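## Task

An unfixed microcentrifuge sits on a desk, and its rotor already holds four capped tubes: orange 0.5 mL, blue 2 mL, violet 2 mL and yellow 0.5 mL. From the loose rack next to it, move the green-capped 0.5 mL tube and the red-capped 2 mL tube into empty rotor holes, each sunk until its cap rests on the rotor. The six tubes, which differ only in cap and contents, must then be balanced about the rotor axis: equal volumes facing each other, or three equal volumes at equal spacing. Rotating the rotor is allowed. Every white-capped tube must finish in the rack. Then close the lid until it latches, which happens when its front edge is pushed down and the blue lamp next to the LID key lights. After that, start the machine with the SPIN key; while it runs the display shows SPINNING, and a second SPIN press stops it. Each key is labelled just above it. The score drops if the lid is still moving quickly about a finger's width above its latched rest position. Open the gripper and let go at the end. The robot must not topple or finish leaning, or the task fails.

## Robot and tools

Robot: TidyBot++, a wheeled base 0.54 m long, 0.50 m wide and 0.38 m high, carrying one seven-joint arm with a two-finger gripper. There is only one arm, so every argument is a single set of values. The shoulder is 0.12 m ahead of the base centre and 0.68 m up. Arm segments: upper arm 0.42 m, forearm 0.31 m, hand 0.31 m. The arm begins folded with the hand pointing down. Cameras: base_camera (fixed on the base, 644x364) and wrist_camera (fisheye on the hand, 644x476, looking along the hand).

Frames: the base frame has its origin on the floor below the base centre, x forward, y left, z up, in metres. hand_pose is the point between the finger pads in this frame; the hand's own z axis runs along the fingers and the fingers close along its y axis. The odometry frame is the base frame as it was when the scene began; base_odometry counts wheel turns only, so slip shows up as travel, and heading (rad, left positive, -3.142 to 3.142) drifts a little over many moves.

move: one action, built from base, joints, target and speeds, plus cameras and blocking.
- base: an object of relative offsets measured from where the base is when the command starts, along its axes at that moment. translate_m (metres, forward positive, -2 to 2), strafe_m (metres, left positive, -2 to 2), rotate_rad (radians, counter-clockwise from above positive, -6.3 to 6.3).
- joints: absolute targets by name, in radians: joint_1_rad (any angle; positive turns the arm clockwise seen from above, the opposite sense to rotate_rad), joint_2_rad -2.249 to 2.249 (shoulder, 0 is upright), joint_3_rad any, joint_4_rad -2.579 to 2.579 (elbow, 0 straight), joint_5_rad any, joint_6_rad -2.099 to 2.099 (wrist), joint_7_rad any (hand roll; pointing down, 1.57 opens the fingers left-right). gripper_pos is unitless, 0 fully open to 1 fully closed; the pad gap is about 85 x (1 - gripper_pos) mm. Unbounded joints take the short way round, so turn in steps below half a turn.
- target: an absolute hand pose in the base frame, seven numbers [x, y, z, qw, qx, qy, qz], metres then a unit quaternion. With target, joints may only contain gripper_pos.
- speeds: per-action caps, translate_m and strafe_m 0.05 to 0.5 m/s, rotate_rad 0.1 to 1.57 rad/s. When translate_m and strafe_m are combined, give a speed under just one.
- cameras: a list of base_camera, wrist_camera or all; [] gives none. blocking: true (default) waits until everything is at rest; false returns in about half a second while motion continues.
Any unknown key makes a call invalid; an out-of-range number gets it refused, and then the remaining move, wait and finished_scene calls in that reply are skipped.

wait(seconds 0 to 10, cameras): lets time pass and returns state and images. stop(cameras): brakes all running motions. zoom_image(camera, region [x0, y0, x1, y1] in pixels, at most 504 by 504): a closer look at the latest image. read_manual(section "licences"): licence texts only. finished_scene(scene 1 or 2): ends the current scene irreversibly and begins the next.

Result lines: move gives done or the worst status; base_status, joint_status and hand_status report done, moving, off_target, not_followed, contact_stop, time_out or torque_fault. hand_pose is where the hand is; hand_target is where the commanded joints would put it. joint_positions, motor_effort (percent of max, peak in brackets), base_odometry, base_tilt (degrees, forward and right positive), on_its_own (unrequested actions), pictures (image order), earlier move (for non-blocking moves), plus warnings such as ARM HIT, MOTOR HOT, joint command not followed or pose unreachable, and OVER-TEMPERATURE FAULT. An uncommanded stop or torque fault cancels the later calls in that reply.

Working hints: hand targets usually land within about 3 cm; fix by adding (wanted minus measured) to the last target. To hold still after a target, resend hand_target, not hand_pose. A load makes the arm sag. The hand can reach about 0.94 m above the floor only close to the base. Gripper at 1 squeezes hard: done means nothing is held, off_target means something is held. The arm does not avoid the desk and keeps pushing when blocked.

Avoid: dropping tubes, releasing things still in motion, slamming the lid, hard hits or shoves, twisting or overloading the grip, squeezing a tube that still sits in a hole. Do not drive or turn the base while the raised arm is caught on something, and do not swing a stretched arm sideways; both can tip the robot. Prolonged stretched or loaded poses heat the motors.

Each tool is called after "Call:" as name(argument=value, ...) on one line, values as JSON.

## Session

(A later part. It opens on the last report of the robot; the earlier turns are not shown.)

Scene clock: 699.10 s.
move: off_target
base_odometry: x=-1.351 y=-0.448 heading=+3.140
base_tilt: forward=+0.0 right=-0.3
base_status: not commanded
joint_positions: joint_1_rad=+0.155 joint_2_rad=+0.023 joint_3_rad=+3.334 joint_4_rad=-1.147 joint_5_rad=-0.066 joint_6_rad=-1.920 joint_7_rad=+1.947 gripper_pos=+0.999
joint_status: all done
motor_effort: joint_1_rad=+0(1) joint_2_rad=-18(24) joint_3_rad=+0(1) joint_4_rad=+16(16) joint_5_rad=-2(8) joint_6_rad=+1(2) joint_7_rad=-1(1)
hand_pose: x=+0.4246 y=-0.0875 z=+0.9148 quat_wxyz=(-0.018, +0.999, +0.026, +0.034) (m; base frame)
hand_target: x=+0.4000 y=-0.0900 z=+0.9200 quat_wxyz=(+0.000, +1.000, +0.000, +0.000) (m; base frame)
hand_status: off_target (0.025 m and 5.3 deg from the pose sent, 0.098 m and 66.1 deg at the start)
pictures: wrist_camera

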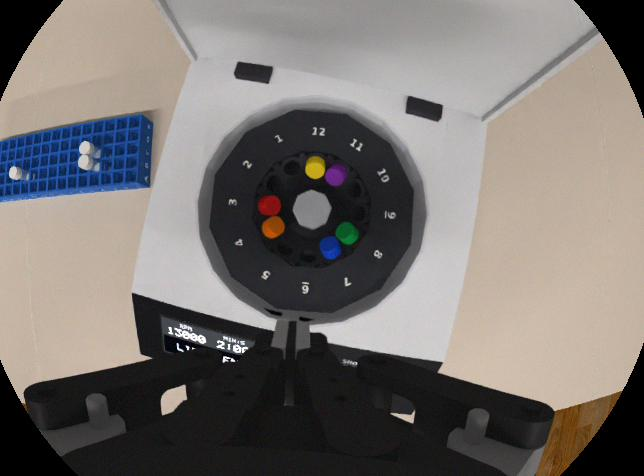

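Call:
move(target=[0.38, 0.0, 1.0, 0,0.8192,0,0.5736], cameras=["wrist_camera"])

Scene clock: 710.80 s.
move: off_target
base_odometry: x=-1.351 y=-0.448 heading=+3.140
base_tilt: forward=+0.0 right=-0.3
base_status: not commanded
joint_positions: joint_1_rad=+0.014 joint_2_rad=-0.826 joint_3_rad=+3.160 joint_4_rad=-1.926 joint_5_rad=-0.061 joint_6_rad=-0.894 joint_7_rad=+1.629 gripper_pos=+0.999
joint_status: not commanded
motor_effort: joint_1_rad=+0(0) joint_2_rad=+7(20) joint_3_rad=+0(1) joint_4_rad=+20(20) joint_5_rad=-2(2) joint_6_rad=+8(9) joint_7_rad=-1(1)
hand_pose: x=+0.3739 y=+0.0053 z=+0.9825 quat_wxyz=(-0.013, +0.839, +0.007, +0.543) (m; base frame)
hand_target: x=+0.3800 y=+0.0000 z=+1.0000 quat_wxyz=(+0.000, +0.819, +0.000, +0.574) (m; base frame)
hand_status: off_target (0.019 m and 4.5 deg from the pose sent, 0.130 m and 66.1 deg at the start)
pictures: wrist_camera

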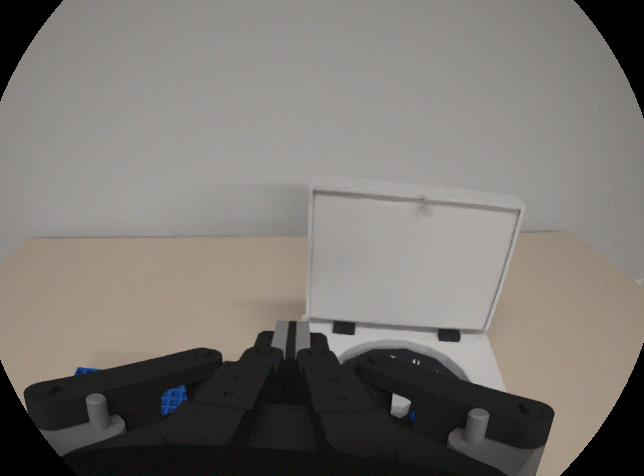

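Call:
move(target=[0.46, -0.09, 1.05, -0.1664,0.621,-0.740,0.198], joints={"gripper_pos":0.0}, cameras=["wrist_camera"])

Scene clock: 732.63 s.
move: off_target
base_odometry: x=-1.351 y=-0.448 heading=+3.140
base_tilt: forward=+0.1 right=-0.3
base_status: not commanded
joint_positions: joint_1_rad=+0.167 joint_2_rad=-0.082 joint_3_rad=+3.249 joint_4_rad=-0.889 joint_5_rad=-0.060 joint_6_rad=-1.743 joint_7_rad=+0.158 gripper_pos=+0.000
joint_status: all done
motor_effort: joint_1_rad=+0(1) joint_2_rad=-13(15) joint_3_rad=+0(1) joint_4_rad=+15(21) joint_5_rad=-1(2) joint_6_rad=+5(9) joint_7_rad=-1(1)
hand_pose: x=+0.4771 y=-0.0833 z=+1.0604 quat_wxyz=(-0.183, +0.645, -0.706, +0.228) (m; base frame)
hand_target: x=+0.4600 y=-0.0900 z=+1.0500 quat_wxyz=(-0.166, +0.621, -0.740, +0.198) (m; base frame)
hand_status: off_target (0.021 m and 6.2 deg from the pose sent, 0.145 m and 102.5 deg at the start)
pictures: wrist_camera

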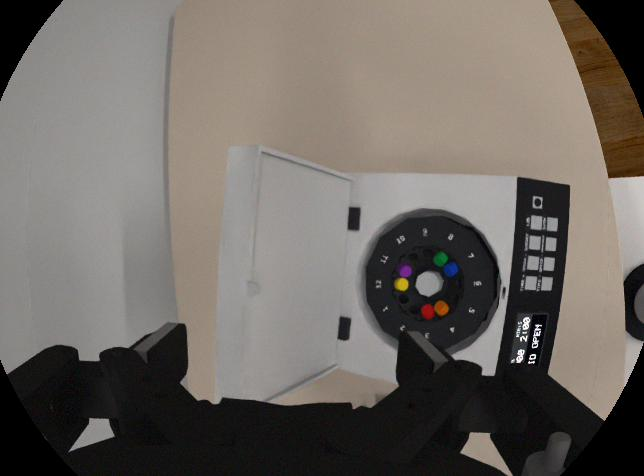

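Call:
move(target=[0.535, -0.105, 1.035, -0.1664,0.621,-0.740,0.198], cameras=["wrist_camera"])

Scene clock: 744.53 s.
move: off_target
base_odometry: x=-1.351 y=-0.448 heading=+3.140
base_tilt: forward=+0.0 right=-0.3
base_status: not commanded
joint_positions: joint_1_rad=+0.113 joint_2_rad=+0.079 joint_3_rad=+3.368 joint_4_rad=-0.804 joint_5_rad=-0.060 joint_6_rad=-1.746 joint_7_rad=+0.156 gripper_pos=+0.000
joint_status: not commanded
motor_effort: joint_1_rad=+0(1) joint_2_rad=-20(24) joint_3_rad=+0(1) joint_4_rad=+15(17) joint_5_rad=-1(2) joint_6_rad=+4(6) joint_7_rad=-1(1)
hand_pose: x=+0.5338 y=-0.1181 z=+1.0303 quat_wxyz=(-0.146, +0.630, -0.733, +0.209) (m; base frame)
hand_target: x=+0.5350 y=-0.1050 z=+1.0350 quat_wxyz=(-0.166, +0.621, -0.740, +0.198) (m; base frame)
hand_status: off_target (0.014 m and 2.9 deg from the pose sent, 0.067 m and 6.2 deg at the start)
pictures: wrist_camera

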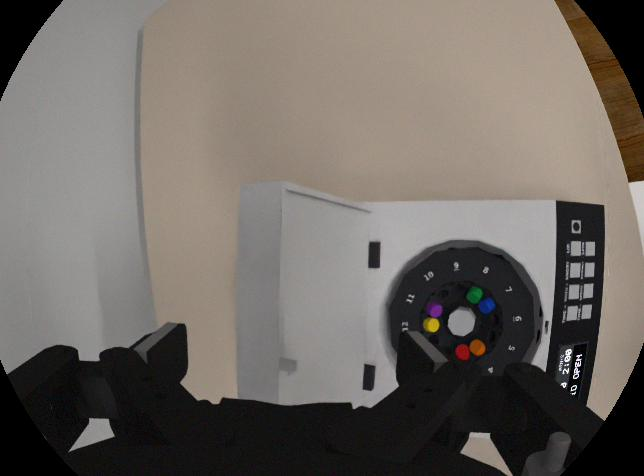

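Call:
move(target=[0.585, -0.09, 1.03, -0.1664,0.621,-0.740,0.198], cameras=["wrist_camera"])

Scene clock: 754.47 s.
move: off_target
base_odometry: x=-1.351 y=-0.448 heading=+3.140
base_tilt: forward=+0.0 right=-0.3
base_status: not commanded
joint_positions: joint_1_rad=+0.054 joint_2_rad=+0.186 joint_3_rad=+3.392 joint_4_rad=-0.687 joint_5_rad=-0.060 joint_6_rad=-1.746 joint_7_rad=+0.119 gripper_pos=+0.000
joint_status: not commanded
motor_effort: joint_1_rad=+0(1) joint_2_rad=-24(27) joint_3_rad=+0(1) joint_4_rad=+16(16) joint_5_rad=-1(2) joint_6_rad=+5(6) joint_7_rad=-1(1)
hand_pose: x=+0.5831 y=-0.1057 z=+1.0290 quat_wxyz=(-0.146, +0.632, -0.729, +0.216) (m; base frame)
hand_target: x=+0.5850 y=-0.0900 z=+1.0300 quat_wxyz=(-0.166, +0.621, -0.740, +0.198) (m; base frame)
hand_status: off_target (0.016 m and 3.5 deg from the pose sent, 0.058 m and 2.9 deg at the start)
pictures: wrist_camera

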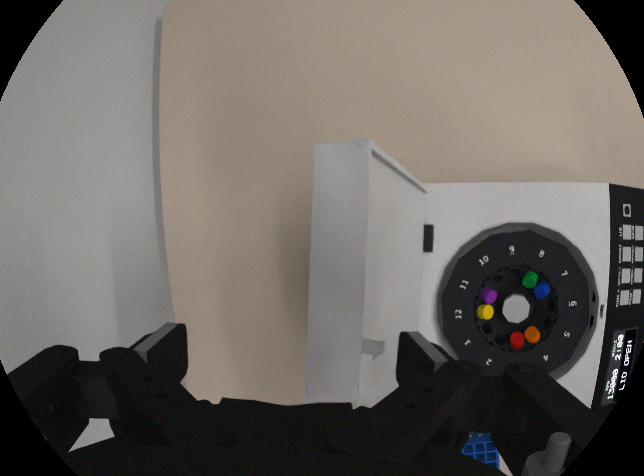

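Call:
move(target=[0.583, -0.09, 0.98, -0.1664,0.621,-0.740,0.198], cameras=["wrist_camera"])

Scene clock: 759.00 s.
move: off_target
base_odometry: x=-1.351 y=-0.448 heading=+3.140
base_tilt: forward=+0.0 right=-0.3
base_status: not commanded
joint_positions: joint_1_rad=+0.042 joint_2_rad=+0.103 joint_3_rad=+3.371 joint_4_rad=-0.977 joint_5_rad=-0.060 joint_6_rad=-1.617 joint_7_rad=+0.104 gripper_pos=+0.000
joint_status: not commanded
motor_effort: joint_1_rad=+0(0) joint_2_rad=-22(24) joint_3_rad=+0(1) joint_4_rad=+17(18) joint_5_rad=-1(2) joint_6_rad=+4(5) joint_7_rad=-1(1)
hand_pose: x=+0.5658 y=-0.0956 z=+0.9683 quat_wxyz=(-0.139, +0.638, -0.737, +0.173) (m; base frame)
hand_target: x=+0.5830 y=-0.0900 z=+0.9800 quat_wxyz=(-0.166, +0.621, -0.740, +0.198) (m; base frame)
hand_status: off_target (0.022 m and 4.7 deg from the pose sent, 0.051 m and 3.5 deg at the start)
pictures: wrist_camera

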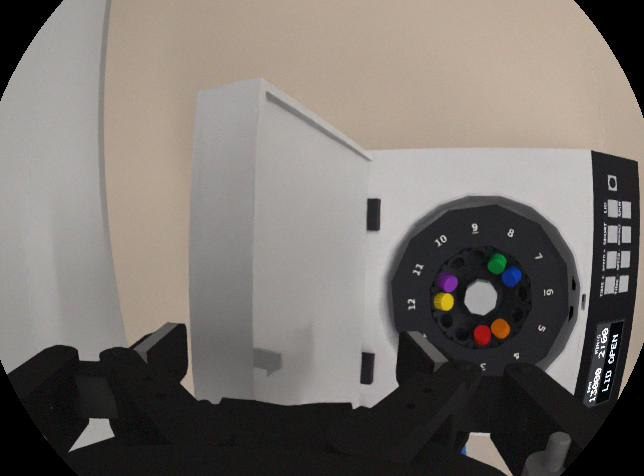

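Call:
move(target=[0.54, -0.088, 0.975, -0.220,0.604,-0.720,0.262], joints={"gripper_pos":0.3}, cameras=["wrist_camera"])

Scene clock: 770.77 s.
move: off_target
base_odometry: x=-1.351 y=-0.448 heading=+3.140
base_tilt: forward=+0.0 right=-0.3
base_status: not commanded
joint_positions: joint_1_rad=+0.244 joint_2_rad=-0.142 joint_3_rad=+3.144 joint_4_rad=-1.327 joint_5_rad=-0.060 joint_6_rad=-1.318 joint_7_rad=+0.103 gripper_pos=+0.300
joint_status: all done
motor_effort: joint_1_rad=+0(1) joint_2_rad=-15(23) joint_3_rad=+0(1) joint_4_rad=+18(18) joint_5_rad=-2(2) joint_6_rad=+4(5) joint_7_rad=-1(1)
hand_pose: x=+0.5283 y=-0.0828 z=+0.9674 quat_wxyz=(-0.205, +0.623, -0.716, +0.240) (m; base frame)
hand_target: x=+0.5400 y=-0.0880 z=+0.9750 quat_wxyz=(-0.220, +0.604, -0.720, +0.262) (m; base frame)
hand_status: off_target (0.015 m and 3.8 deg from the pose sent, 0.028 m and 14.4 deg at the start)
pictures: wrist_camera

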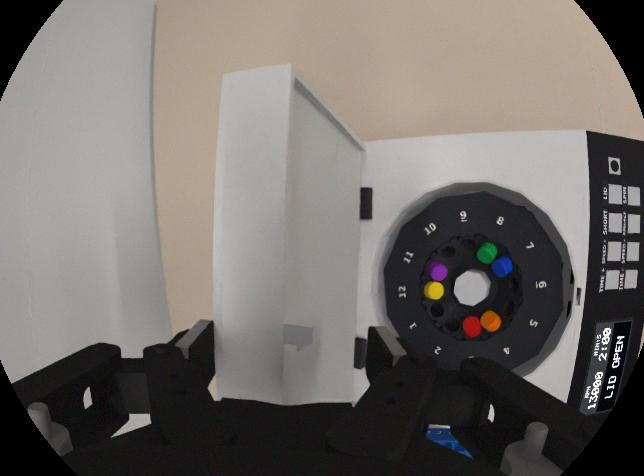

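Call:
move(target=[0.505, -0.085, 0.962, -0.2615,0.587,-0.700,0.3115], cameras=["wrist_camera"])

Scene clock: 774.90 s.
move: off_target
base_odometry: x=-1.351 y=-0.448 heading=+3.140
base_tilt: forward=+0.0 right=-0.3
base_status: not commanded
joint_positions: joint_1_rad=+0.461 joint_2_rad=-0.324 joint_3_rad=+3.053 joint_4_rad=-1.594 joint_5_rad=-0.144 joint_6_rad=-1.115 joint_7_rad=+0.166 gripper_pos=+0.300
joint_status: not commanded
motor_effort: joint_1_rad=+0(1) joint_2_rad=-9(15) joint_3_rad=+1(1) joint_4_rad=+19(20) joint_5_rad=-2(2) joint_6_rad=+6(6) joint_7_rad=-1(1)
hand_pose: x=+0.4887 y=-0.0939 z=+0.9484 quat_wxyz=(-0.232, +0.583, -0.722, +0.292) (m; base frame)
hand_target: x=+0.5050 y=-0.0850 z=+0.9620 quat_wxyz=(-0.262, +0.587, -0.700, +0.312) (m; base frame)
hand_status: off_target (0.023 m and 4.8 deg from the pose sent, 0.024 m and 11.4 deg at the start)
pictures: wrist_camera

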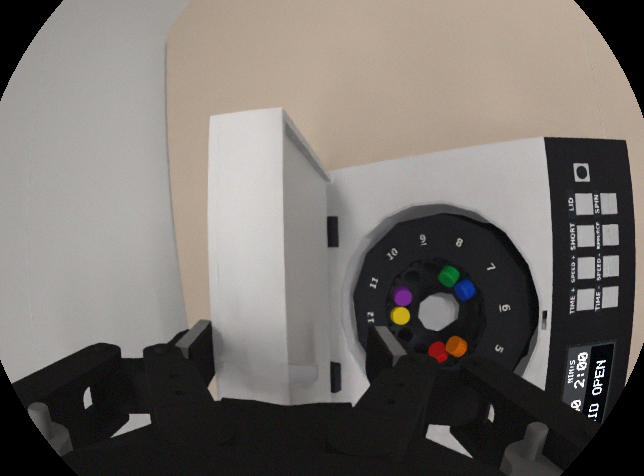

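Call:
move(target=[0.478, -0.075, 0.938, -0.302,0.568,-0.676,0.359], cameras=["wrist_camera"])

Scene clock: 779.10 s.
move: off_target
base_odometry: x=-1.351 y=-0.448 heading=+3.140
base_tilt: forward=+0.1 right=-0.3
base_status: not commanded
joint_positions: joint_1_rad=+0.557 joint_2_rad=-0.489 joint_3_rad=+3.053 joint_4_rad=-1.859 joint_5_rad=-0.321 joint_6_rad=-0.917 joint_7_rad=+0.347 gripper_pos=+0.300
joint_status: not commanded
motor_effort: joint_1_rad=+0(1) joint_2_rad=-4(9) joint_3_rad=+2(2) joint_4_rad=+20(21) joint_5_rad=-3(3) joint_6_rad=+6(7) joint_7_rad=+0(1)
hand_pose: x=+0.4638 y=-0.0783 z=+0.9194 quat_wxyz=(-0.276, +0.574, -0.696, +0.331) (m; base frame)
hand_target: x=+0.4780 y=-0.0750 z=+0.9380 quat_wxyz=(-0.302, +0.568, -0.676, +0.359) (m; base frame)
hand_status: off_target (0.024 m and 5.0 deg from the pose sent, 0.024 m and 12.5 deg at the start)
pictures: wrist_camera

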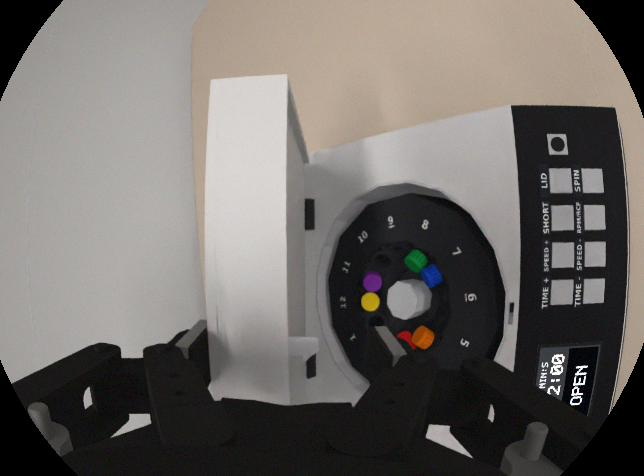

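Call:
move(target=[0.461, -0.072, 0.915, -0.341,0.545,-0.650,0.406], cameras=["wrist_camera"])

Scene clock: 786.47 s.
move: off_target
base_odometry: x=-1.351 y=-0.448 heading=+3.140
base_tilt: forward=+0.0 right=-0.3
base_status: not commanded
joint_positions: joint_1_rad=+0.557 joint_2_rad=-0.606 joint_3_rad=+3.078 joint_4_rad=-2.093 joint_5_rad=-0.490 joint_6_rad=-0.703 joint_7_rad=+0.534 gripper_pos=+0.300
joint_status: not commanded
motor_effort: joint_1_rad=+0(0) joint_2_rad=+0(4) joint_3_rad=+2(2) joint_4_rad=+21(22) joint_5_rad=-3(4) joint_6_rad=+7(7) joint_7_rad=-1(1)
hand_pose: x=+0.4534 y=-0.0658 z=+0.8929 quat_wxyz=(-0.319, +0.563, -0.664, +0.375) (m; base frame)
hand_target: x=+0.4610 y=-0.0720 z=+0.9150 quat_wxyz=(-0.341, +0.545, -0.650, +0.406) (m; base frame)
hand_status: off_target (0.024 m and 5.1 deg from the pose sent, 0.008 m and 13.0 deg at the start)
pictures: wrist_camera

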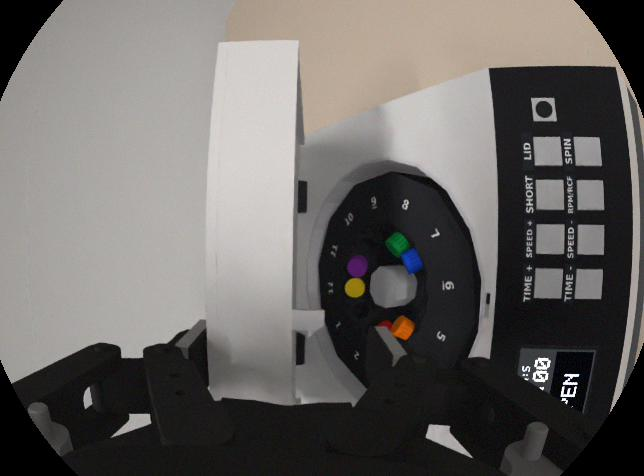

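Call:
move(target=[0.468, -0.072, 0.933, -0.341,0.545,-0.650,0.406], cameras=["wrist_camera"])

Scene clock: 791.27 s.
move: off_target
base_odometry: x=-1.351 y=-0.448 heading=+3.140
base_tilt: forward=+0.1 right=-0.3
base_status: not commanded
joint_positions: joint_1_rad=+0.557 joint_2_rad=-0.603 joint_3_rad=+3.078 joint_4_rad=-2.044 joint_5_rad=-0.492 joint_6_rad=-0.701 joint_7_rad=+0.535 gripper_pos=+0.300
joint_status: not commanded
motor_effort: joint_1_rad=+0(1) joint_2_rad=-1(1) joint_3_rad=+2(2) joint_4_rad=+21(23) joint_5_rad=-3(4) joint_6_rad=+7(8) joint_7_rad=+0(1)
hand_pose: x=+0.4598 y=-0.0682 z=+0.9197 quat_wxyz=(-0.326, +0.559, -0.653, +0.394) (m; base frame)
hand_target: x=+0.4680 y=-0.0720 z=+0.9330 quat_wxyz=(-0.341, +0.545, -0.650, +0.406) (m; base frame)
hand_status: off_target (0.016 m and 2.7 deg from the pose sent, 0.043 m and 5.1 deg at the start)
pictures: wrist_camera

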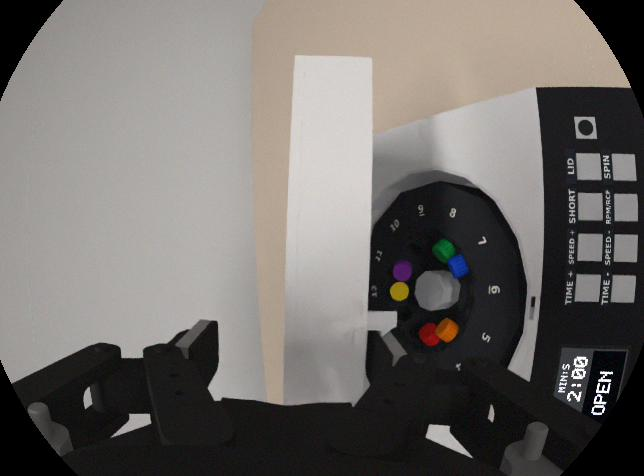

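Call:
move(target=[0.461, -0.072, 0.912, -0.341,0.545,-0.650,0.406], cameras=["wrist_camera"])

Scene clock: 796.17 s.
move: off_target
base_odometry: x=-1.351 y=-0.448 heading=+3.140
base_tilt: forward=+0.0 right=-0.3
base_status: not commanded
joint_positions: joint_1_rad=+0.557 joint_2_rad=-0.608 joint_3_rad=+3.080 joint_4_rad=-2.109 joint_5_rad=-0.503 joint_6_rad=-0.686 joint_7_rad=+0.551 gripper_pos=+0.300
joint_status: not commanded
motor_effort: joint_1_rad=+0(1) joint_2_rad=-1(1) joint_3_rad=+2(2) joint_4_rad=+20(22) joint_5_rad=-3(4) joint_6_rad=+6(8) joint_7_rad=-1(1)
hand_pose: x=+0.4537 y=-0.0670 z=+0.8895 quat_wxyz=(-0.319, +0.562, -0.663, +0.377) (m; base frame)
hand_target: x=+0.4610 y=-0.0720 z=+0.9120 quat_wxyz=(-0.341, +0.545, -0.650, +0.406) (m; base frame)
hand_status: off_target (0.024 m and 4.8 deg from the pose sent, 0.009 m and 2.7 deg at the start)
pictures: wrist_camera

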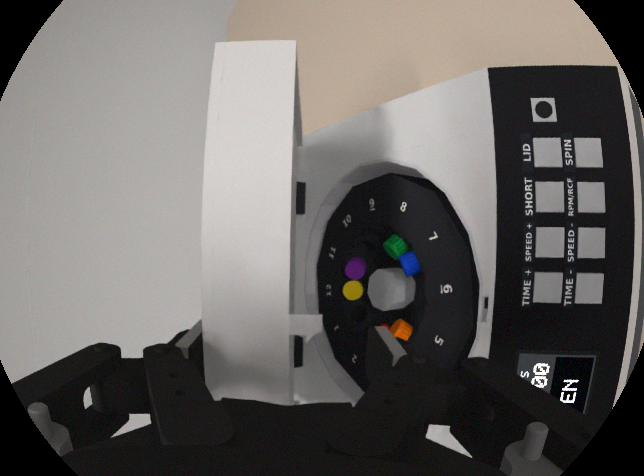

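Call:
move(target=[0.385, -0.055, 0.955, -0.341,0.545,-0.650,0.406], cameras=["wrist_camera"])

Call:
move(target=[0.385, -0.09, 1.02, 0,0.966,0,0.2588], joints={"gripper_pos":1.0}, cameras=["wrist_camera"])

Scene clock: 803.60 s.
move: off_target
base_odometry: x=-1.351 y=-0.448 heading=+3.140
base_tilt: forward=+0.0 right=-0.3
base_status: not commanded
joint_positions: joint_1_rad=+0.573 joint_2_rad=-0.787 joint_3_rad=+3.170 joint_4_rad=-2.001 joint_5_rad=-0.502 joint_6_rad=-0.857 joint_7_rad=+0.551 gripper_pos=+0.300
joint_status: not commanded
motor_effort: joint_1_rad=+0(0) joint_2_rad=+6(8) joint_3_rad=+1(2) joint_4_rad=+20(22) joint_5_rad=-4(4) joint_6_rad=+7(8) joint_7_rad=+0(1)
hand_pose: x=+0.3952 y=-0.0550 z=+0.9691 quat_wxyz=(-0.352, +0.539, -0.634, +0.429) (m; base frame)
hand_target: x=+0.3850 y=-0.0550 z=+0.9550 quat_wxyz=(-0.341, +0.545, -0.650, +0.406) (m; base frame)
hand_status: off_target (0.017 m and 3.5 deg from the pose sent, 0.096 m and 4.8 deg at the start)
pictures: wrist_camera

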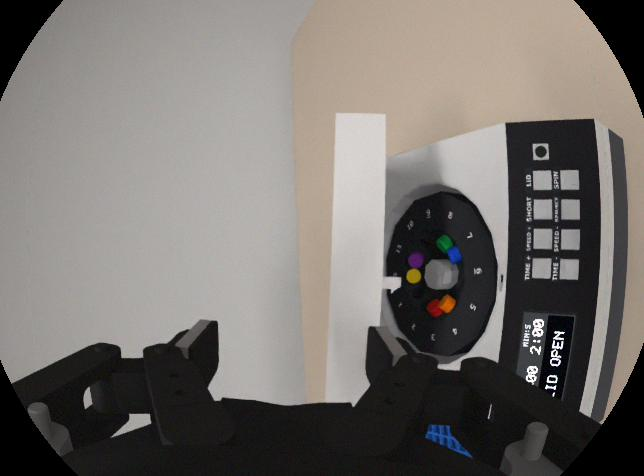

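Scene clock: 806.13 s.
move: off_target
base_odometry: x=-1.351 y=-0.448 heading=+3.140
base_tilt: forward=+0.0 right=-0.3
base_status: not commanded
joint_positions: joint_1_rad=-0.031 joint_2_rad=-0.296 joint_3_rad=+3.470 joint_4_rad=-1.149 joint_5_rad=-0.119 joint_6_rad=-1.699 joint_7_rad=+1.795 gripper_pos=+0.999
joint_status: all done
motor_effort: joint_1_rad=+0(1) joint_2_rad=-5(6) joint_3_rad=-1(2) joint_4_rad=+15(21) joint_5_rad=-3(5) joint_6_rad=+5(8) joint_7_rad=-1(1)
hand_pose: x=+0.4032 y=-0.0769 z=+1.0327 quat_wxyz=(-0.025, +0.954, -0.018, +0.299) (m; base frame)
hand_target: x=+0.3850 y=-0.0900 z=+1.0200 quat_wxyz=(+0.000, +0.966, +0.000, +0.259) (m; base frame)
hand_status: off_target (0.026 m and 6.0 deg from the pose sent, 0.063 m and 101.6 deg at the start)
pictures: wrist_camera

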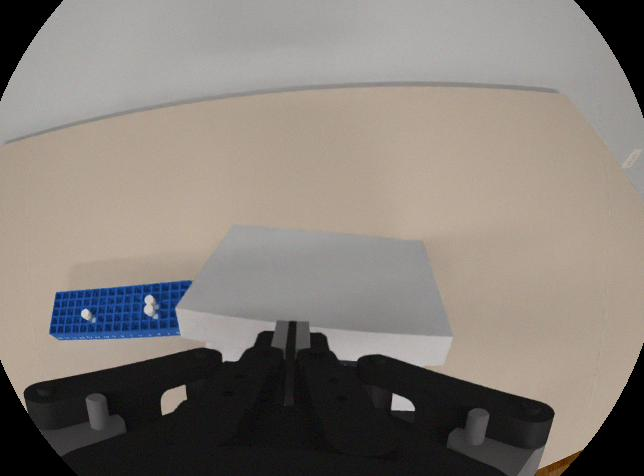

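Call:
move(target=[0.45, -0.105, 0.98, 0,0.991,0,0.13], cameras=["wrist_camera"])

Scene clock: 813.83 s.
move: off_target
base_odometry: x=-1.351 y=-0.448 heading=+3.140
base_tilt: forward=+0.0 right=-0.3
base_status: not commanded
joint_positions: joint_1_rad=+0.180 joint_2_rad=+0.026 joint_3_rad=+3.374 joint_4_rad=-0.957 joint_5_rad=-0.118 joint_6_rad=-1.858 joint_7_rad=+1.875 gripper_pos=+0.999
joint_status: not commanded
motor_effort: joint_1_rad=+0(1) joint_2_rad=-18(21) joint_3_rad=+0(1) joint_4_rad=+16(17) joint_5_rad=-2(3) joint_6_rad=+3(6) joint_7_rad=-1(1)
hand_pose: x=+0.4700 y=-0.1113 z=+0.9813 quat_wxyz=(+0.005, +0.987, -0.028, +0.158) (m; base frame)
hand_target: x=+0.4500 y=-0.1050 z=+0.9800 quat_wxyz=(+0.000, +0.992, +0.000, +0.130) (m; base frame)
hand_status: off_target (0.021 m and 4.6 deg from the pose sent, 0.076 m and 20.2 deg at the start)
pictures: wrist_camera

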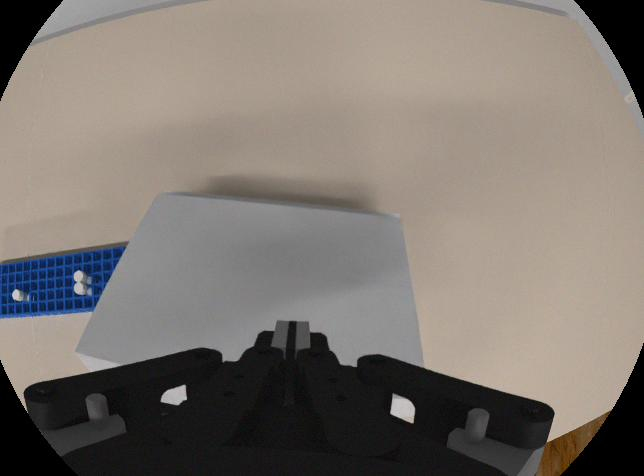

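Call:
move(target=[0.44, -0.095, 0.945, 0,0.991,0,0.13], cameras=["wrist_camera"])

Call:
move(target=[0.43, -0.095, 0.92, 0,0.991,0,0.13], cameras=["wrist_camera"])

Scene clock: 818.93 s.
move: off_target
base_odometry: x=-1.351 y=-0.448 heading=+3.140
base_tilt: forward=+0.0 right=-0.3
base_status: not commanded
joint_positions: joint_1_rad=+0.137 joint_2_rad=-0.047 joint_3_rad=+3.374 joint_4_rad=-1.142 joint_5_rad=-0.118 joint_6_rad=-1.858 joint_7_rad=+1.876 gripper_pos=+0.999
joint_status: not commanded
motor_effort: joint_1_rad=+0(0) joint_2_rad=-16(18) joint_3_rad=+0(1) joint_4_rad=+16(17) joint_5_rad=-2(3) joint_6_rad=+2(4) joint_7_rad=-1(1)
hand_pose: x=+0.4298 y=-0.0837 z=+0.9424 quat_wxyz=(-0.026, +0.994, -0.010, +0.108) (m; base frame)
hand_target: x=+0.4400 y=-0.0950 z=+0.9450 quat_wxyz=(+0.000, +0.992, +0.000, +0.130) (m; base frame)
hand_status: off_target (0.015 m and 4.1 deg from the pose sent, 0.050 m and 4.6 deg at the start)
pictures: wrist_camera

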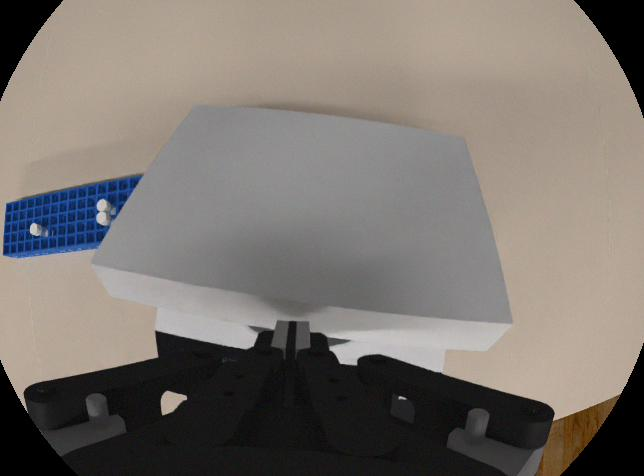

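Scene clock: 819.93 s.
move: off_target
base_odometry: x=-1.351 y=-0.448 heading=+3.140
base_tilt: forward=+0.0 right=-0.3
base_status: not commanded
joint_positions: joint_1_rad=+0.111 joint_2_rad=-0.096 joint_3_rad=+3.376 joint_4_rad=-1.273 joint_5_rad=-0.118 joint_6_rad=-1.792 joint_7_rad=+1.876 gripper_pos=+0.999
joint_status: not commanded
motor_effort: joint_1_rad=+0(0) joint_2_rad=-14(16) joint_3_rad=+0(1) joint_4_rad=+16(17) joint_5_rad=-2(3) joint_6_rad=+2(3) joint_7_rad=-1(1)
hand_pose: x=+0.4178 y=-0.0729 z=+0.9169 quat_wxyz=(-0.036, +0.994, -0.003, +0.102) (m; base frame)
hand_target: x=+0.4300 y=-0.0950 z=+0.9200 quat_wxyz=(+0.000, +0.992, +0.000, +0.130) (m; base frame)
hand_status: off_target (0.025 m and 5.3 deg from the pose sent, 0.025 m and 4.1 deg at the start)
pictures: wrist_camera

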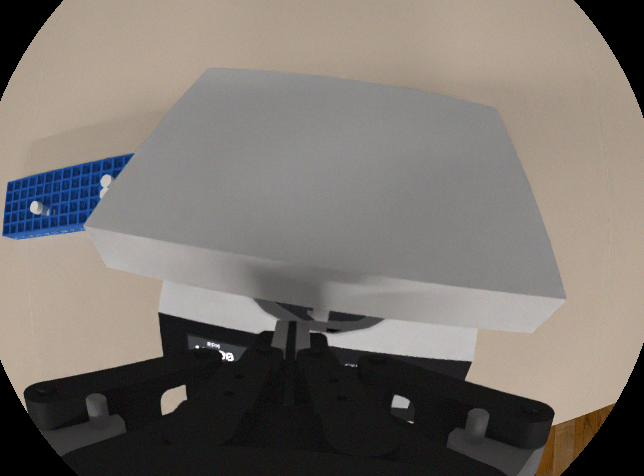

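Call:
move(target=[0.43, -0.12, 0.985, 0,0.991,0,0.13], cameras=[])

Call:
move(target=[0.475, -0.115, 0.97, 0,0.991,0,0.13], cameras=["wrist_camera"])

Scene clock: 824.70 s.
move: off_target
base_odometry: x=-1.351 y=-0.448 heading=+3.140
base_tilt: forward=+0.1 right=-0.3
base_status: not commanded
joint_positions: joint_1_rad=+0.203 joint_2_rad=-0.012 joint_3_rad=+3.398 joint_4_rad=-0.958 joint_5_rad=-0.118 joint_6_rad=-1.886 joint_7_rad=+1.940 gripper_pos=+0.999
joint_status: not commanded
motor_effort: joint_1_rad=+0(1) joint_2_rad=-16(16) joint_3_rad=+0(1) joint_4_rad=+15(17) joint_5_rad=-2(3) joint_6_rad=+3(4) joint_7_rad=-1(1)
hand_pose: x=+0.4453 y=-0.1216 z=+0.9916 quat_wxyz=(+0.012, +0.986, -0.018, +0.162) (m; base frame)
hand_target: x=+0.4300 y=-0.1200 z=+0.9850 quat_wxyz=(+0.000, +0.992, +0.000, +0.130) (m; base frame)
hand_status: off_target (0.017 m and 4.5 deg from the pose sent, 0.084 m and 5.3 deg at the start)
pictures: none
No camera images: "cameras" was empty.

Scene clock: 825.63 s.
move: done
base_odometry: x=-1.351 y=-0.448 heading=+3.140
base_tilt: forward=+0.1 right=-0.3
base_status: not commanded
joint_positions: joint_1_rad=+0.223 joint_2_rad=+0.075 joint_3_rad=+3.343 joint_4_rad=-0.937 joint_5_rad=-0.118 joint_6_rad=-1.886 joint_7_rad=+1.940 gripper_pos=+0.999
joint_status: not commanded
motor_effort: joint_1_rad=+0(1) joint_2_rad=-20(23) joint_3_rad=+0(1) joint_4_rad=+15(17) joint_5_rad=-2(2) joint_6_rad=+2(4) joint_7_rad=+0(1)
hand_pose: x=+0.4765 y=-0.1164 z=+0.9678 quat_wxyz=(+0.005, +0.991, -0.001, +0.130) (m; base frame)
hand_target: x=+0.4750 y=-0.1150 z=+0.9700 quat_wxyz=(+0.000, +0.992, +0.000, +0.130) (m; base frame)
hand_status: done (0.003 m and 0.6 deg from the pose sent, 0.037 m and 4.5 deg at the start)
pictures: wrist_camera

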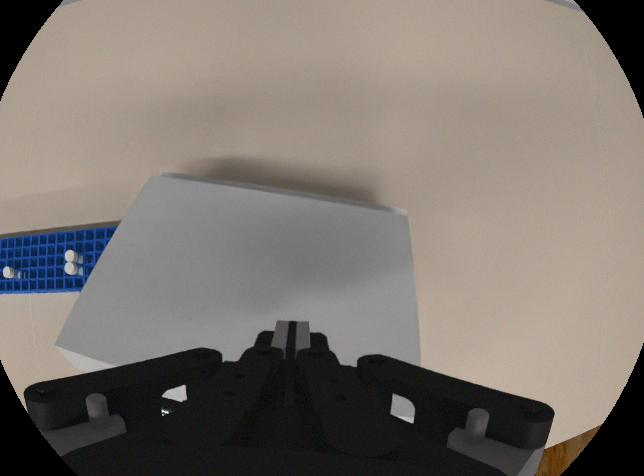

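Call:
move(target=[0.482, -0.11, 0.94, 0,0.991,0,0.13], cameras=["wrist_camera"])

Scene clock: 828.77 s.
move: off_target
base_odometry: x=-1.351 y=-0.448 heading=+3.140
base_tilt: forward=+0.0 right=-0.3
base_status: not commanded
joint_positions: joint_1_rad=+0.211 joint_2_rad=+0.057 joint_3_rad=+3.343 joint_4_rad=-1.059 joint_5_rad=-0.118 joint_6_rad=-1.851 joint_7_rad=+1.940 gripper_pos=+0.999
joint_status: not commanded
motor_effort: joint_1_rad=+0(1) joint_2_rad=-19(21) joint_3_rad=+0(0) joint_4_rad=+16(17) joint_5_rad=-2(2) joint_6_rad=+2(3) joint_7_rad=-1(1)
hand_pose: x=+0.4664 y=-0.1083 z=+0.9349 quat_wxyz=(-0.012, +0.995, +0.001, +0.099) (m; base frame)
hand_target: x=+0.4820 y=-0.1100 z=+0.9400 quat_wxyz=(+0.000, +0.992, +0.000, +0.130) (m; base frame)
hand_status: off_target (0.017 m and 3.8 deg from the pose sent, 0.029 m and 0.6 deg at the start)
pictures: wrist_camera

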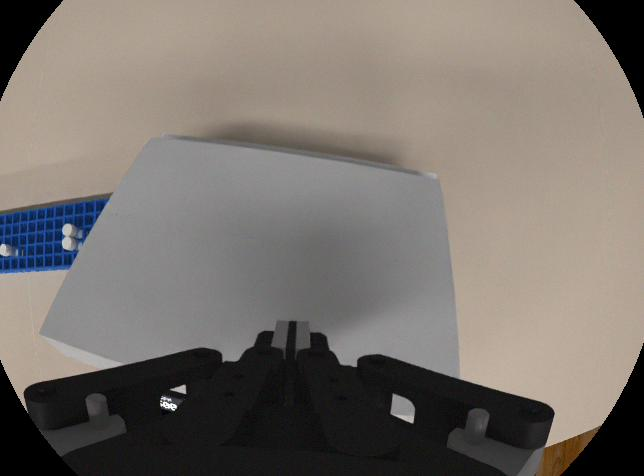

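Call:
move(target=[0.476, -0.11, 0.922, 0,0.991,0,0.13], cameras=[])

Call:
move(target=[0.468, -0.11, 0.908, 0,0.991,0,0.13], cameras=["wrist_camera"])

Scene clock: 832.17 s.
move: off_target
base_odometry: x=-1.351 y=-0.448 heading=+3.140
base_tilt: forward=+0.0 right=-0.3
base_status: not commanded
joint_positions: joint_1_rad=+0.191 joint_2_rad=+0.023 joint_3_rad=+3.344 joint_4_rad=-1.157 joint_5_rad=-0.118 joint_6_rad=-1.794 joint_7_rad=+1.940 gripper_pos=+0.999
joint_status: not commanded
motor_effort: joint_1_rad=+0(0) joint_2_rad=-19(20) joint_3_rad=+0(1) joint_4_rad=+16(17) joint_5_rad=-2(2) joint_6_rad=+3(3) joint_7_rad=-1(1)
hand_pose: x=+0.4602 y=-0.1001 z=+0.9171 quat_wxyz=(-0.019, +0.995, +0.006, +0.097) (m; base frame)
hand_target: x=+0.4760 y=-0.1100 z=+0.9220 quat_wxyz=(+0.000, +0.992, +0.000, +0.130) (m; base frame)
hand_status: off_target (0.019 m and 4.4 deg from the pose sent, 0.016 m and 3.8 deg at the start)
pictures: none
No camera images: "cameras" was empty.

Scene clock: 833.00 s.
move: off_target
base_odometry: x=-1.351 y=-0.448 heading=+3.140
base_tilt: forward=+0.0 right=-0.3
base_status: not commanded
joint_positions: joint_1_rad=+0.175 joint_2_rad=-0.009 joint_3_rad=+3.355 joint_4_rad=-1.237 joint_5_rad=-0.118 joint_6_rad=-1.747 joint_7_rad=+1.940 gripper_pos=+0.999
joint_status: not commanded
motor_effort: joint_1_rad=+0(0) joint_2_rad=-17(19) joint_3_rad=+0(1) joint_4_rad=+16(17) joint_5_rad=-2(2) joint_6_rad=+2(3) joint_7_rad=-1(1)
hand_pose: x=+0.4531 y=-0.0966 z=+0.9031 quat_wxyz=(-0.023, +0.995, +0.005, +0.098) (m; base frame)
hand_target: x=+0.4680 y=-0.1100 z=+0.9080 quat_wxyz=(+0.000, +0.992, +0.000, +0.130) (m; base frame)
hand_status: off_target (0.021 m and 4.6 deg from the pose sent, 0.016 m and 4.4 deg at the start)
pictures: wrist_camera

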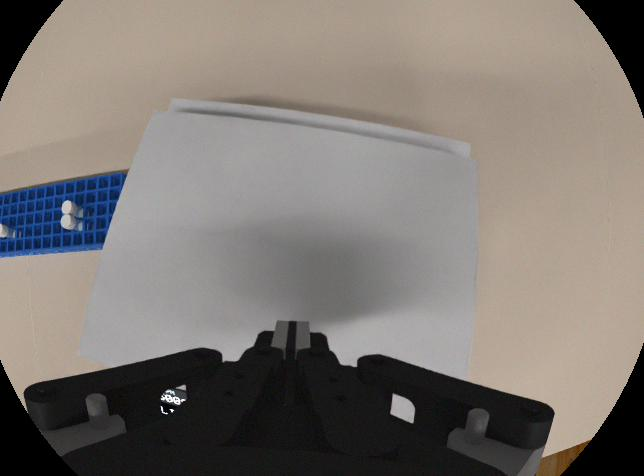

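Call:
move(target=[0.458, -0.112, 0.899, 0,0.991,0,0.13], cameras=[])

Call:
move(target=[0.450, -0.115, 0.890, 0,0.991,0,0.13], cameras=["wrist_camera"])

Scene clock: 836.77 s.
move: off_target
base_odometry: x=-1.351 y=-0.448 heading=+3.140
base_tilt: forward=+0.1 right=-0.3
base_status: not commanded
joint_positions: joint_1_rad=+0.163 joint_2_rad=-0.038 joint_3_rad=+3.374 joint_4_rad=-1.295 joint_5_rad=-0.118 joint_6_rad=-1.717 joint_7_rad=+1.940 gripper_pos=+0.999
joint_status: not commanded
motor_effort: joint_1_rad=+0(1) joint_2_rad=-17(18) joint_3_rad=+0(1) joint_4_rad=+16(17) joint_5_rad=-2(2) joint_6_rad=+2(3) joint_7_rad=-1(1)
hand_pose: x=+0.4438 y=-0.0967 z=+0.8945 quat_wxyz=(-0.026, +0.995, +0.000, +0.100) (m; base frame)
hand_target: x=+0.4580 y=-0.1120 z=+0.8990 quat_wxyz=(+0.000, +0.992, +0.000, +0.130) (m; base frame)
hand_status: off_target (0.021 m and 4.6 deg from the pose sent, 0.017 m and 4.6 deg at the start)
pictures: none
No camera images: "cameras" was empty.

Scene clock: 837.50 s.
move: off_target
base_odometry: x=-1.351 y=-0.448 heading=+3.140
base_tilt: forward=+0.1 right=-0.3
base_status: not commanded
joint_positions: joint_1_rad=+0.155 joint_2_rad=-0.060 joint_3_rad=+3.392 joint_4_rad=-1.346 joint_5_rad=-0.118 joint_6_rad=-1.689 joint_7_rad=+1.940 gripper_pos=+0.999
joint_status: not commanded
motor_effort: joint_1_rad=+0(0) joint_2_rad=-16(17) joint_3_rad=+0(1) joint_4_rad=+17(18) joint_5_rad=-2(3) joint_6_rad=+2(3) joint_7_rad=-1(1)
hand_pose: x=+0.4366 y=-0.0983 z=+0.8856 quat_wxyz=(-0.029, +0.994, -0.007, +0.101) (m; base frame)
hand_target: x=+0.4500 y=-0.1150 z=+0.8900 quat_wxyz=(+0.000, +0.992, +0.000, +0.130) (m; base frame)
hand_status: off_target (0.022 m and 4.8 deg from the pose sent, 0.020 m and 4.6 deg at the start)
pictures: wrist_camera

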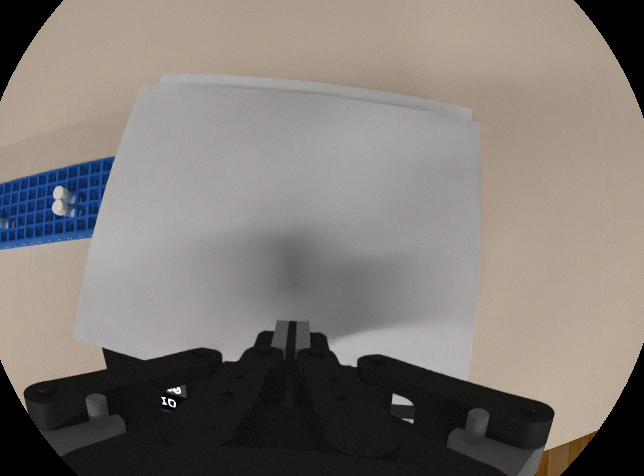

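Call:
move(target=[0.444, -0.115, 0.882, 0,0.991,0,0.13], cameras=[])

Call:
move(target=[0.440, -0.115, 0.874, 0,0.991,0,0.13], cameras=["wrist_camera"])

Scene clock: 840.77 s.
move: off_target
base_odometry: x=-1.351 y=-0.448 heading=+3.140
base_tilt: forward=+0.1 right=-0.3
base_status: not commanded
joint_positions: joint_1_rad=+0.145 joint_2_rad=-0.079 joint_3_rad=+3.401 joint_4_rad=-1.389 joint_5_rad=-0.118 joint_6_rad=-1.664 joint_7_rad=+1.940 gripper_pos=+0.999
joint_status: not commanded
motor_effort: joint_1_rad=+0(0) joint_2_rad=-15(17) joint_3_rad=+0(1) joint_4_rad=+18(18) joint_5_rad=-2(3) joint_6_rad=+2(3) joint_7_rad=-1(1)
hand_pose: x=+0.4315 y=-0.0962 z=+0.8778 quat_wxyz=(-0.032, +0.994, -0.008, +0.102) (m; base frame)
hand_target: x=+0.4440 y=-0.1150 z=+0.8820 quat_wxyz=(+0.000, +0.992, +0.000, +0.130) (m; base frame)
hand_status: off_target (0.023 m and 5.0 deg from the pose sent, 0.019 m and 4.8 deg at the start)
pictures: none
No camera images: "cameras" was empty.

Scene clock: 841.47 s.
move: off_target
base_odometry: x=-1.351 y=-0.448 heading=+3.140
base_tilt: forward=+0.1 right=-0.3
base_status: not commanded
joint_positions: joint_1_rad=+0.137 joint_2_rad=-0.100 joint_3_rad=+3.407 joint_4_rad=-1.420 joint_5_rad=-0.118 joint_6_rad=-1.635 joint_7_rad=+1.940 gripper_pos=+0.999
joint_status: not commanded
motor_effort: joint_1_rad=+0(1) joint_2_rad=-14(16) joint_3_rad=-1(1) joint_4_rad=+16(17) joint_5_rad=-2(3) joint_6_rad=+2(2) joint_7_rad=-1(1)
hand_pose: x=+0.4299 y=-0.0959 z=+0.8750 quat_wxyz=(-0.031, +0.993, -0.008, +0.112) (m; base frame)
hand_target: x=+0.4400 y=-0.1150 z=+0.8740 quat_wxyz=(+0.000, +0.992, +0.000, +0.130) (m; base frame)
hand_status: off_target (0.022 m and 4.3 deg from the pose sent, 0.021 m and 5.0 deg at the start)
pictures: wrist_camera

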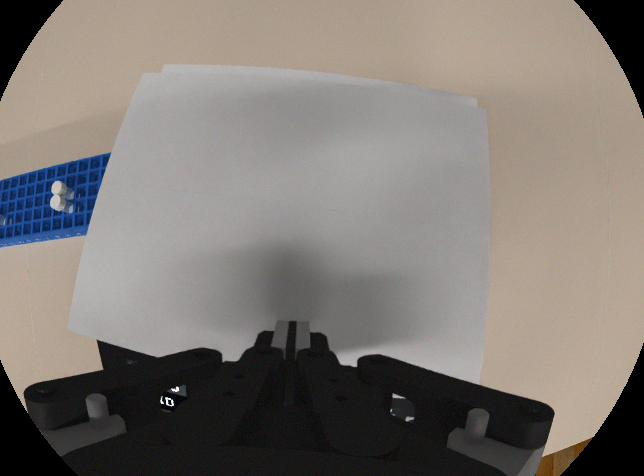

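Call:
move(target=[0.438, -0.115, 0.862, 0,0.991,0,0.13], cameras=[])

Call:
move(target=[0.436, -0.115, 0.850, 0,0.991,0,0.13], cameras=["wrist_camera"])

Scene clock: 845.03 s.
move: off_target
base_odometry: x=-1.351 y=-0.448 heading=+3.140
base_tilt: forward=+0.0 right=-0.3
base_status: not commanded
joint_positions: joint_1_rad=+0.132 joint_2_rad=-0.124 joint_3_rad=+3.411 joint_4_rad=-1.454 joint_5_rad=-0.118 joint_6_rad=-1.597 joint_7_rad=+1.940 gripper_pos=+0.999
joint_status: not commanded
motor_effort: joint_1_rad=+0(1) joint_2_rad=-11(14) joint_3_rad=+0(1) joint_4_rad=+14(16) joint_5_rad=-2(3) joint_6_rad=+2(3) joint_7_rad=-1(1)
hand_pose: x=+0.4290 y=-0.0959 z=+0.8724 quat_wxyz=(-0.030, +0.992, -0.009, +0.125) (m; base frame)
hand_target: x=+0.4380 y=-0.1150 z=+0.8620 quat_wxyz=(+0.000, +0.992, +0.000, +0.130) (m; base frame)
hand_status: off_target (0.024 m and 3.6 deg from the pose sent, 0.024 m and 4.3 deg at the start)
pictures: none
No camera images: "cameras" was empty.

Scene clock: 845.77 s.
move: off_target
base_odometry: x=-1.351 y=-0.448 heading=+3.140
base_tilt: forward=+0.0 right=-0.3
base_status: not commanded
joint_positions: joint_1_rad=+0.126 joint_2_rad=-0.148 joint_3_rad=+3.415 joint_4_rad=-1.488 joint_5_rad=-0.118 joint_6_rad=-1.560 joint_7_rad=+1.940 gripper_pos=+0.999
joint_status: not commanded
motor_effort: joint_1_rad=+0(0) joint_2_rad=-8(11) joint_3_rad=+0(1) joint_4_rad=+12(14) joint_5_rad=-2(2) joint_6_rad=+2(3) joint_7_rad=-1(1)
hand_pose: x=+0.4280 y=-0.0958 z=+0.8698 quat_wxyz=(-0.029, +0.990, -0.009, +0.138) (m; base frame)
hand_target: x=+0.4360 y=-0.1150 z=+0.8500 quat_wxyz=(+0.000, +0.992, +0.000, +0.130) (m; base frame)
hand_status: off_target (0.029 m and 3.6 deg from the pose sent, 0.030 m and 3.6 deg at the start)
pictures: wrist_camera

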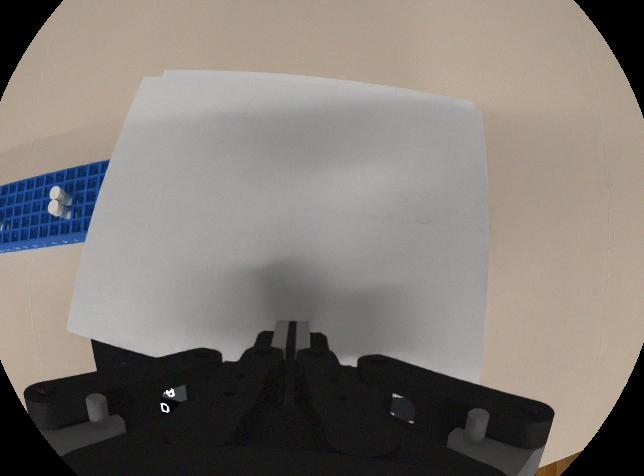

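Call:
move(target=[0.434, -0.115, 0.833, 0,0.991,0,0.13], cameras=[])

Call:
move(target=[0.432, -0.115, 0.816, 0,0.991,0,0.13], cameras=["wrist_camera"])

Scene clock: 849.27 s.
move: off_target
base_odometry: x=-1.351 y=-0.448 heading=+3.140
base_tilt: forward=+0.0 right=-0.3
base_status: not commanded
joint_positions: joint_1_rad=+0.119 joint_2_rad=-0.179 joint_3_rad=+3.418 joint_4_rad=-1.533 joint_5_rad=-0.118 joint_6_rad=-1.511 joint_7_rad=+1.940 gripper_pos=+0.999
joint_status: not commanded
motor_effort: joint_1_rad=+0(1) joint_2_rad=-2(7) joint_3_rad=+0(1) joint_4_rad=+10(12) joint_5_rad=-1(2) joint_6_rad=+3(3) joint_7_rad=-1(1)
hand_pose: x=+0.4269 y=-0.0956 z=+0.8662 quat_wxyz=(-0.027, +0.987, -0.010, +0.155) (m; base frame)
hand_target: x=+0.4340 y=-0.1150 z=+0.8330 quat_wxyz=(+0.000, +0.992, +0.000, +0.130) (m; base frame)
hand_status: off_target (0.039 m and 4.4 deg from the pose sent, 0.042 m and 3.6 deg at the start)
pictures: none
No camera images: "cameras" was empty.

Scene clock: 850.03 s.
move: off_target
base_odometry: x=-1.351 y=-0.448 heading=+3.140
base_tilt: forward=+0.0 right=-0.3
base_status: not commanded
joint_positions: joint_1_rad=+0.116 joint_2_rad=-0.212 joint_3_rad=+3.418 joint_4_rad=-1.572 joint_5_rad=-0.117 joint_6_rad=-1.462 joint_7_rad=+1.940 gripper_pos=+0.999
joint_status: not commanded
motor_effort: joint_1_rad=+1(1) joint_2_rad=+4(4) joint_3_rad=+1(1) joint_4_rad=+5(9) joint_5_rad=+1(2) joint_6_rad=+4(4) joint_7_rad=+0(1)
hand_pose: x=+0.4263 y=-0.0955 z=+0.8656 quat_wxyz=(-0.024, +0.984, -0.011, +0.176) (m; base frame)
hand_target: x=+0.4320 y=-0.1150 z=+0.8160 quat_wxyz=(+0.000, +0.992, +0.000, +0.130) (m; base frame)
hand_status: off_target (0.054 m and 6.1 deg from the pose sent, 0.054 m and 4.4 deg at the start)
pictures: wrist_camera

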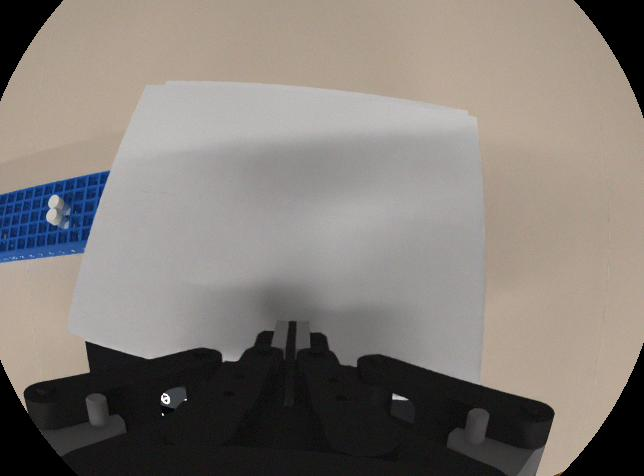

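Call:
move(target=[0.42, -0.115, 0.89, 0,1,0,0], cameras=[])

Call:
move(target=[0.30, -0.13, 0.93, 0,1,0,0], cameras=["wrist_camera"])

Scene clock: 855.13 s.
move: off_target
base_odometry: x=-1.351 y=-0.448 heading=+3.140
base_tilt: forward=+0.0 right=-0.3
base_status: not commanded
joint_positions: joint_1_rad=+0.176 joint_2_rad=+0.039 joint_3_rad=+3.350 joint_4_rad=-1.210 joint_5_rad=-0.072 joint_6_rad=-1.818 joint_7_rad=+1.940 gripper_pos=+0.999
joint_status: not commanded
motor_effort: joint_1_rad=+0(1) joint_2_rad=-19(21) joint_3_rad=+0(1) joint_4_rad=+17(17) joint_5_rad=-2(2) joint_6_rad=+1(4) joint_7_rad=-1(1)
hand_pose: x=+0.4434 y=-0.1039 z=+0.8918 quat_wxyz=(-0.015, +0.999, +0.003, +0.046) (m; base frame)
hand_target: x=+0.4200 y=-0.1150 z=+0.8900 quat_wxyz=(+0.000, +1.000, +0.000, +0.000) (m; base frame)
hand_status: off_target (0.026 m and 5.5 deg from the pose sent, 0.032 m and 20.5 deg at the start)
pictures: none
No camera images: "cameras" was empty.

Scene clock: 856.60 s.
move: off_target
base_odometry: x=-1.351 y=-0.448 heading=+3.140
base_tilt: forward=+0.0 right=-0.3
base_status: not commanded
joint_positions: joint_1_rad=+0.130 joint_2_rad=-0.167 joint_3_rad=+3.506 joint_4_rad=-1.235 joint_5_rad=+0.006 joint_6_rad=-1.972 joint_7_rad=+2.030 gripper_pos=+0.999
joint_status: not commanded
motor_effort: joint_1_rad=+0(1) joint_2_rad=-9(22) joint_3_rad=-1(2) joint_4_rad=+15(17) joint_5_rad=-1(2) joint_6_rad=+1(2) joint_7_rad=-1(1)
hand_pose: x=+0.3272 y=-0.1276 z=+0.9361 quat_wxyz=(-0.003, +0.998, -0.018, +0.052) (m; base frame)
hand_target: x=+0.3000 y=-0.1300 z=+0.9300 quat_wxyz=(+0.000, +1.000, +0.000, +0.000) (m; base frame)
hand_status: off_target (0.028 m and 6.4 deg from the pose sent, 0.151 m and 5.5 deg at the start)
pictures: wrist_camera

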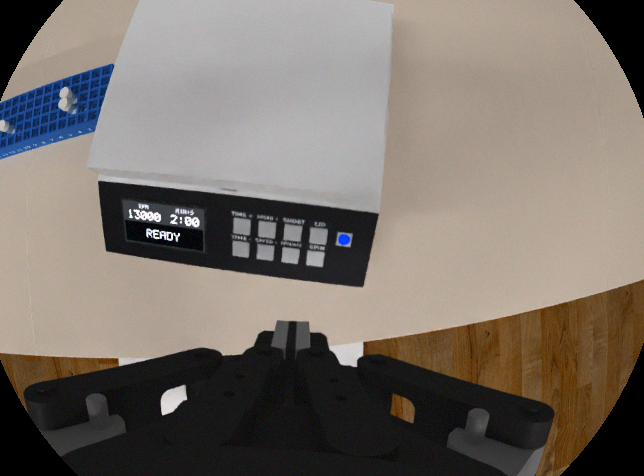

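Call:
move(target=[0.325, -0.14, 0.865, -0.1664,0.621,-0.740,0.198], cameras=["wrist_camera"])

Scene clock: 871.33 s.
move: off_target
base_odometry: x=-1.351 y=-0.448 heading=+3.140
base_tilt: forward=+0.0 right=-0.3
base_status: not commanded
joint_positions: joint_1_rad=+0.537 joint_2_rad=-0.471 joint_3_rad=+3.384 joint_4_rad=-1.777 joint_5_rad=-0.123 joint_6_rad=-1.464 joint_7_rad=+0.655 gripper_pos=+0.999
joint_status: not commanded
motor_effort: joint_1_rad=+0(1) joint_2_rad=-2(11) joint_3_rad=-1(2) joint_4_rad=+18(19) joint_5_rad=-3(3) joint_6_rad=+4(4) joint_7_rad=-1(1)
hand_pose: x=+0.3006 y=-0.1417 z=+0.8530 quat_wxyz=(-0.129, +0.652, -0.728, +0.168) (m; base frame)
hand_target: x=+0.3250 y=-0.1400 z=+0.8650 quat_wxyz=(-0.166, +0.621, -0.740, +0.198) (m; base frame)
hand_status: off_target (0.027 m and 6.7 deg from the pose sent, 0.072 m and 99.8 deg at the start)
pictures: wrist_camera

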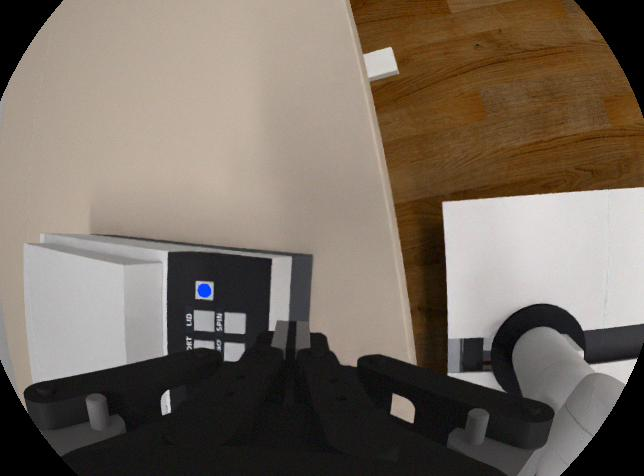

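Call:
move(target=[0.368, -0.142, 0.848, -0.1664,0.621,-0.740,0.198], cameras=["wrist_camera"])

Scene clock: 879.93 s.
move: off_target
base_odometry: x=-1.351 y=-0.448 heading=+3.140
base_tilt: forward=+0.0 right=-0.3
base_status: not commanded
joint_positions: joint_1_rad=+0.530 joint_2_rad=-0.411 joint_3_rad=+3.328 joint_4_rad=-1.809 joint_5_rad=-0.132 joint_6_rad=-1.345 joint_7_rad=+0.593 gripper_pos=+0.999
joint_status: not commanded
motor_effort: joint_1_rad=+0(1) joint_2_rad=-4(7) joint_3_rad=-1(2) joint_4_rad=+18(19) joint_5_rad=-3(3) joint_6_rad=+4(4) joint_7_rad=-1(1)
hand_pose: x=+0.3408 y=-0.1479 z=+0.8395 quat_wxyz=(-0.128, +0.645, -0.732, +0.179) (m; base frame)
hand_target: x=+0.3680 y=-0.1420 z=+0.8480 quat_wxyz=(-0.166, +0.621, -0.740, +0.198) (m; base frame)
hand_status: off_target (0.029 m and 5.7 deg from the pose sent, 0.068 m and 6.7 deg at the start)
pictures: wrist_camera

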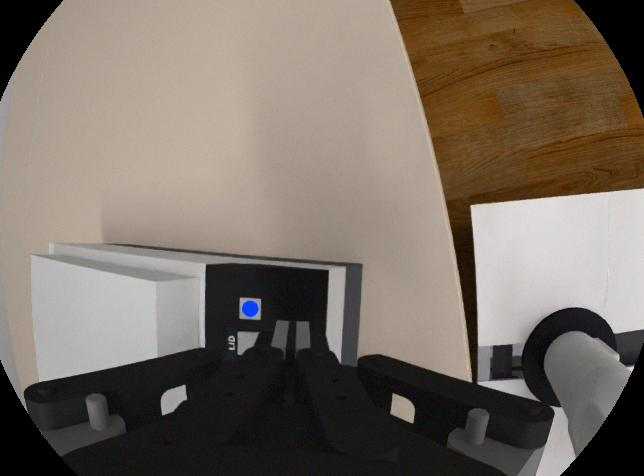

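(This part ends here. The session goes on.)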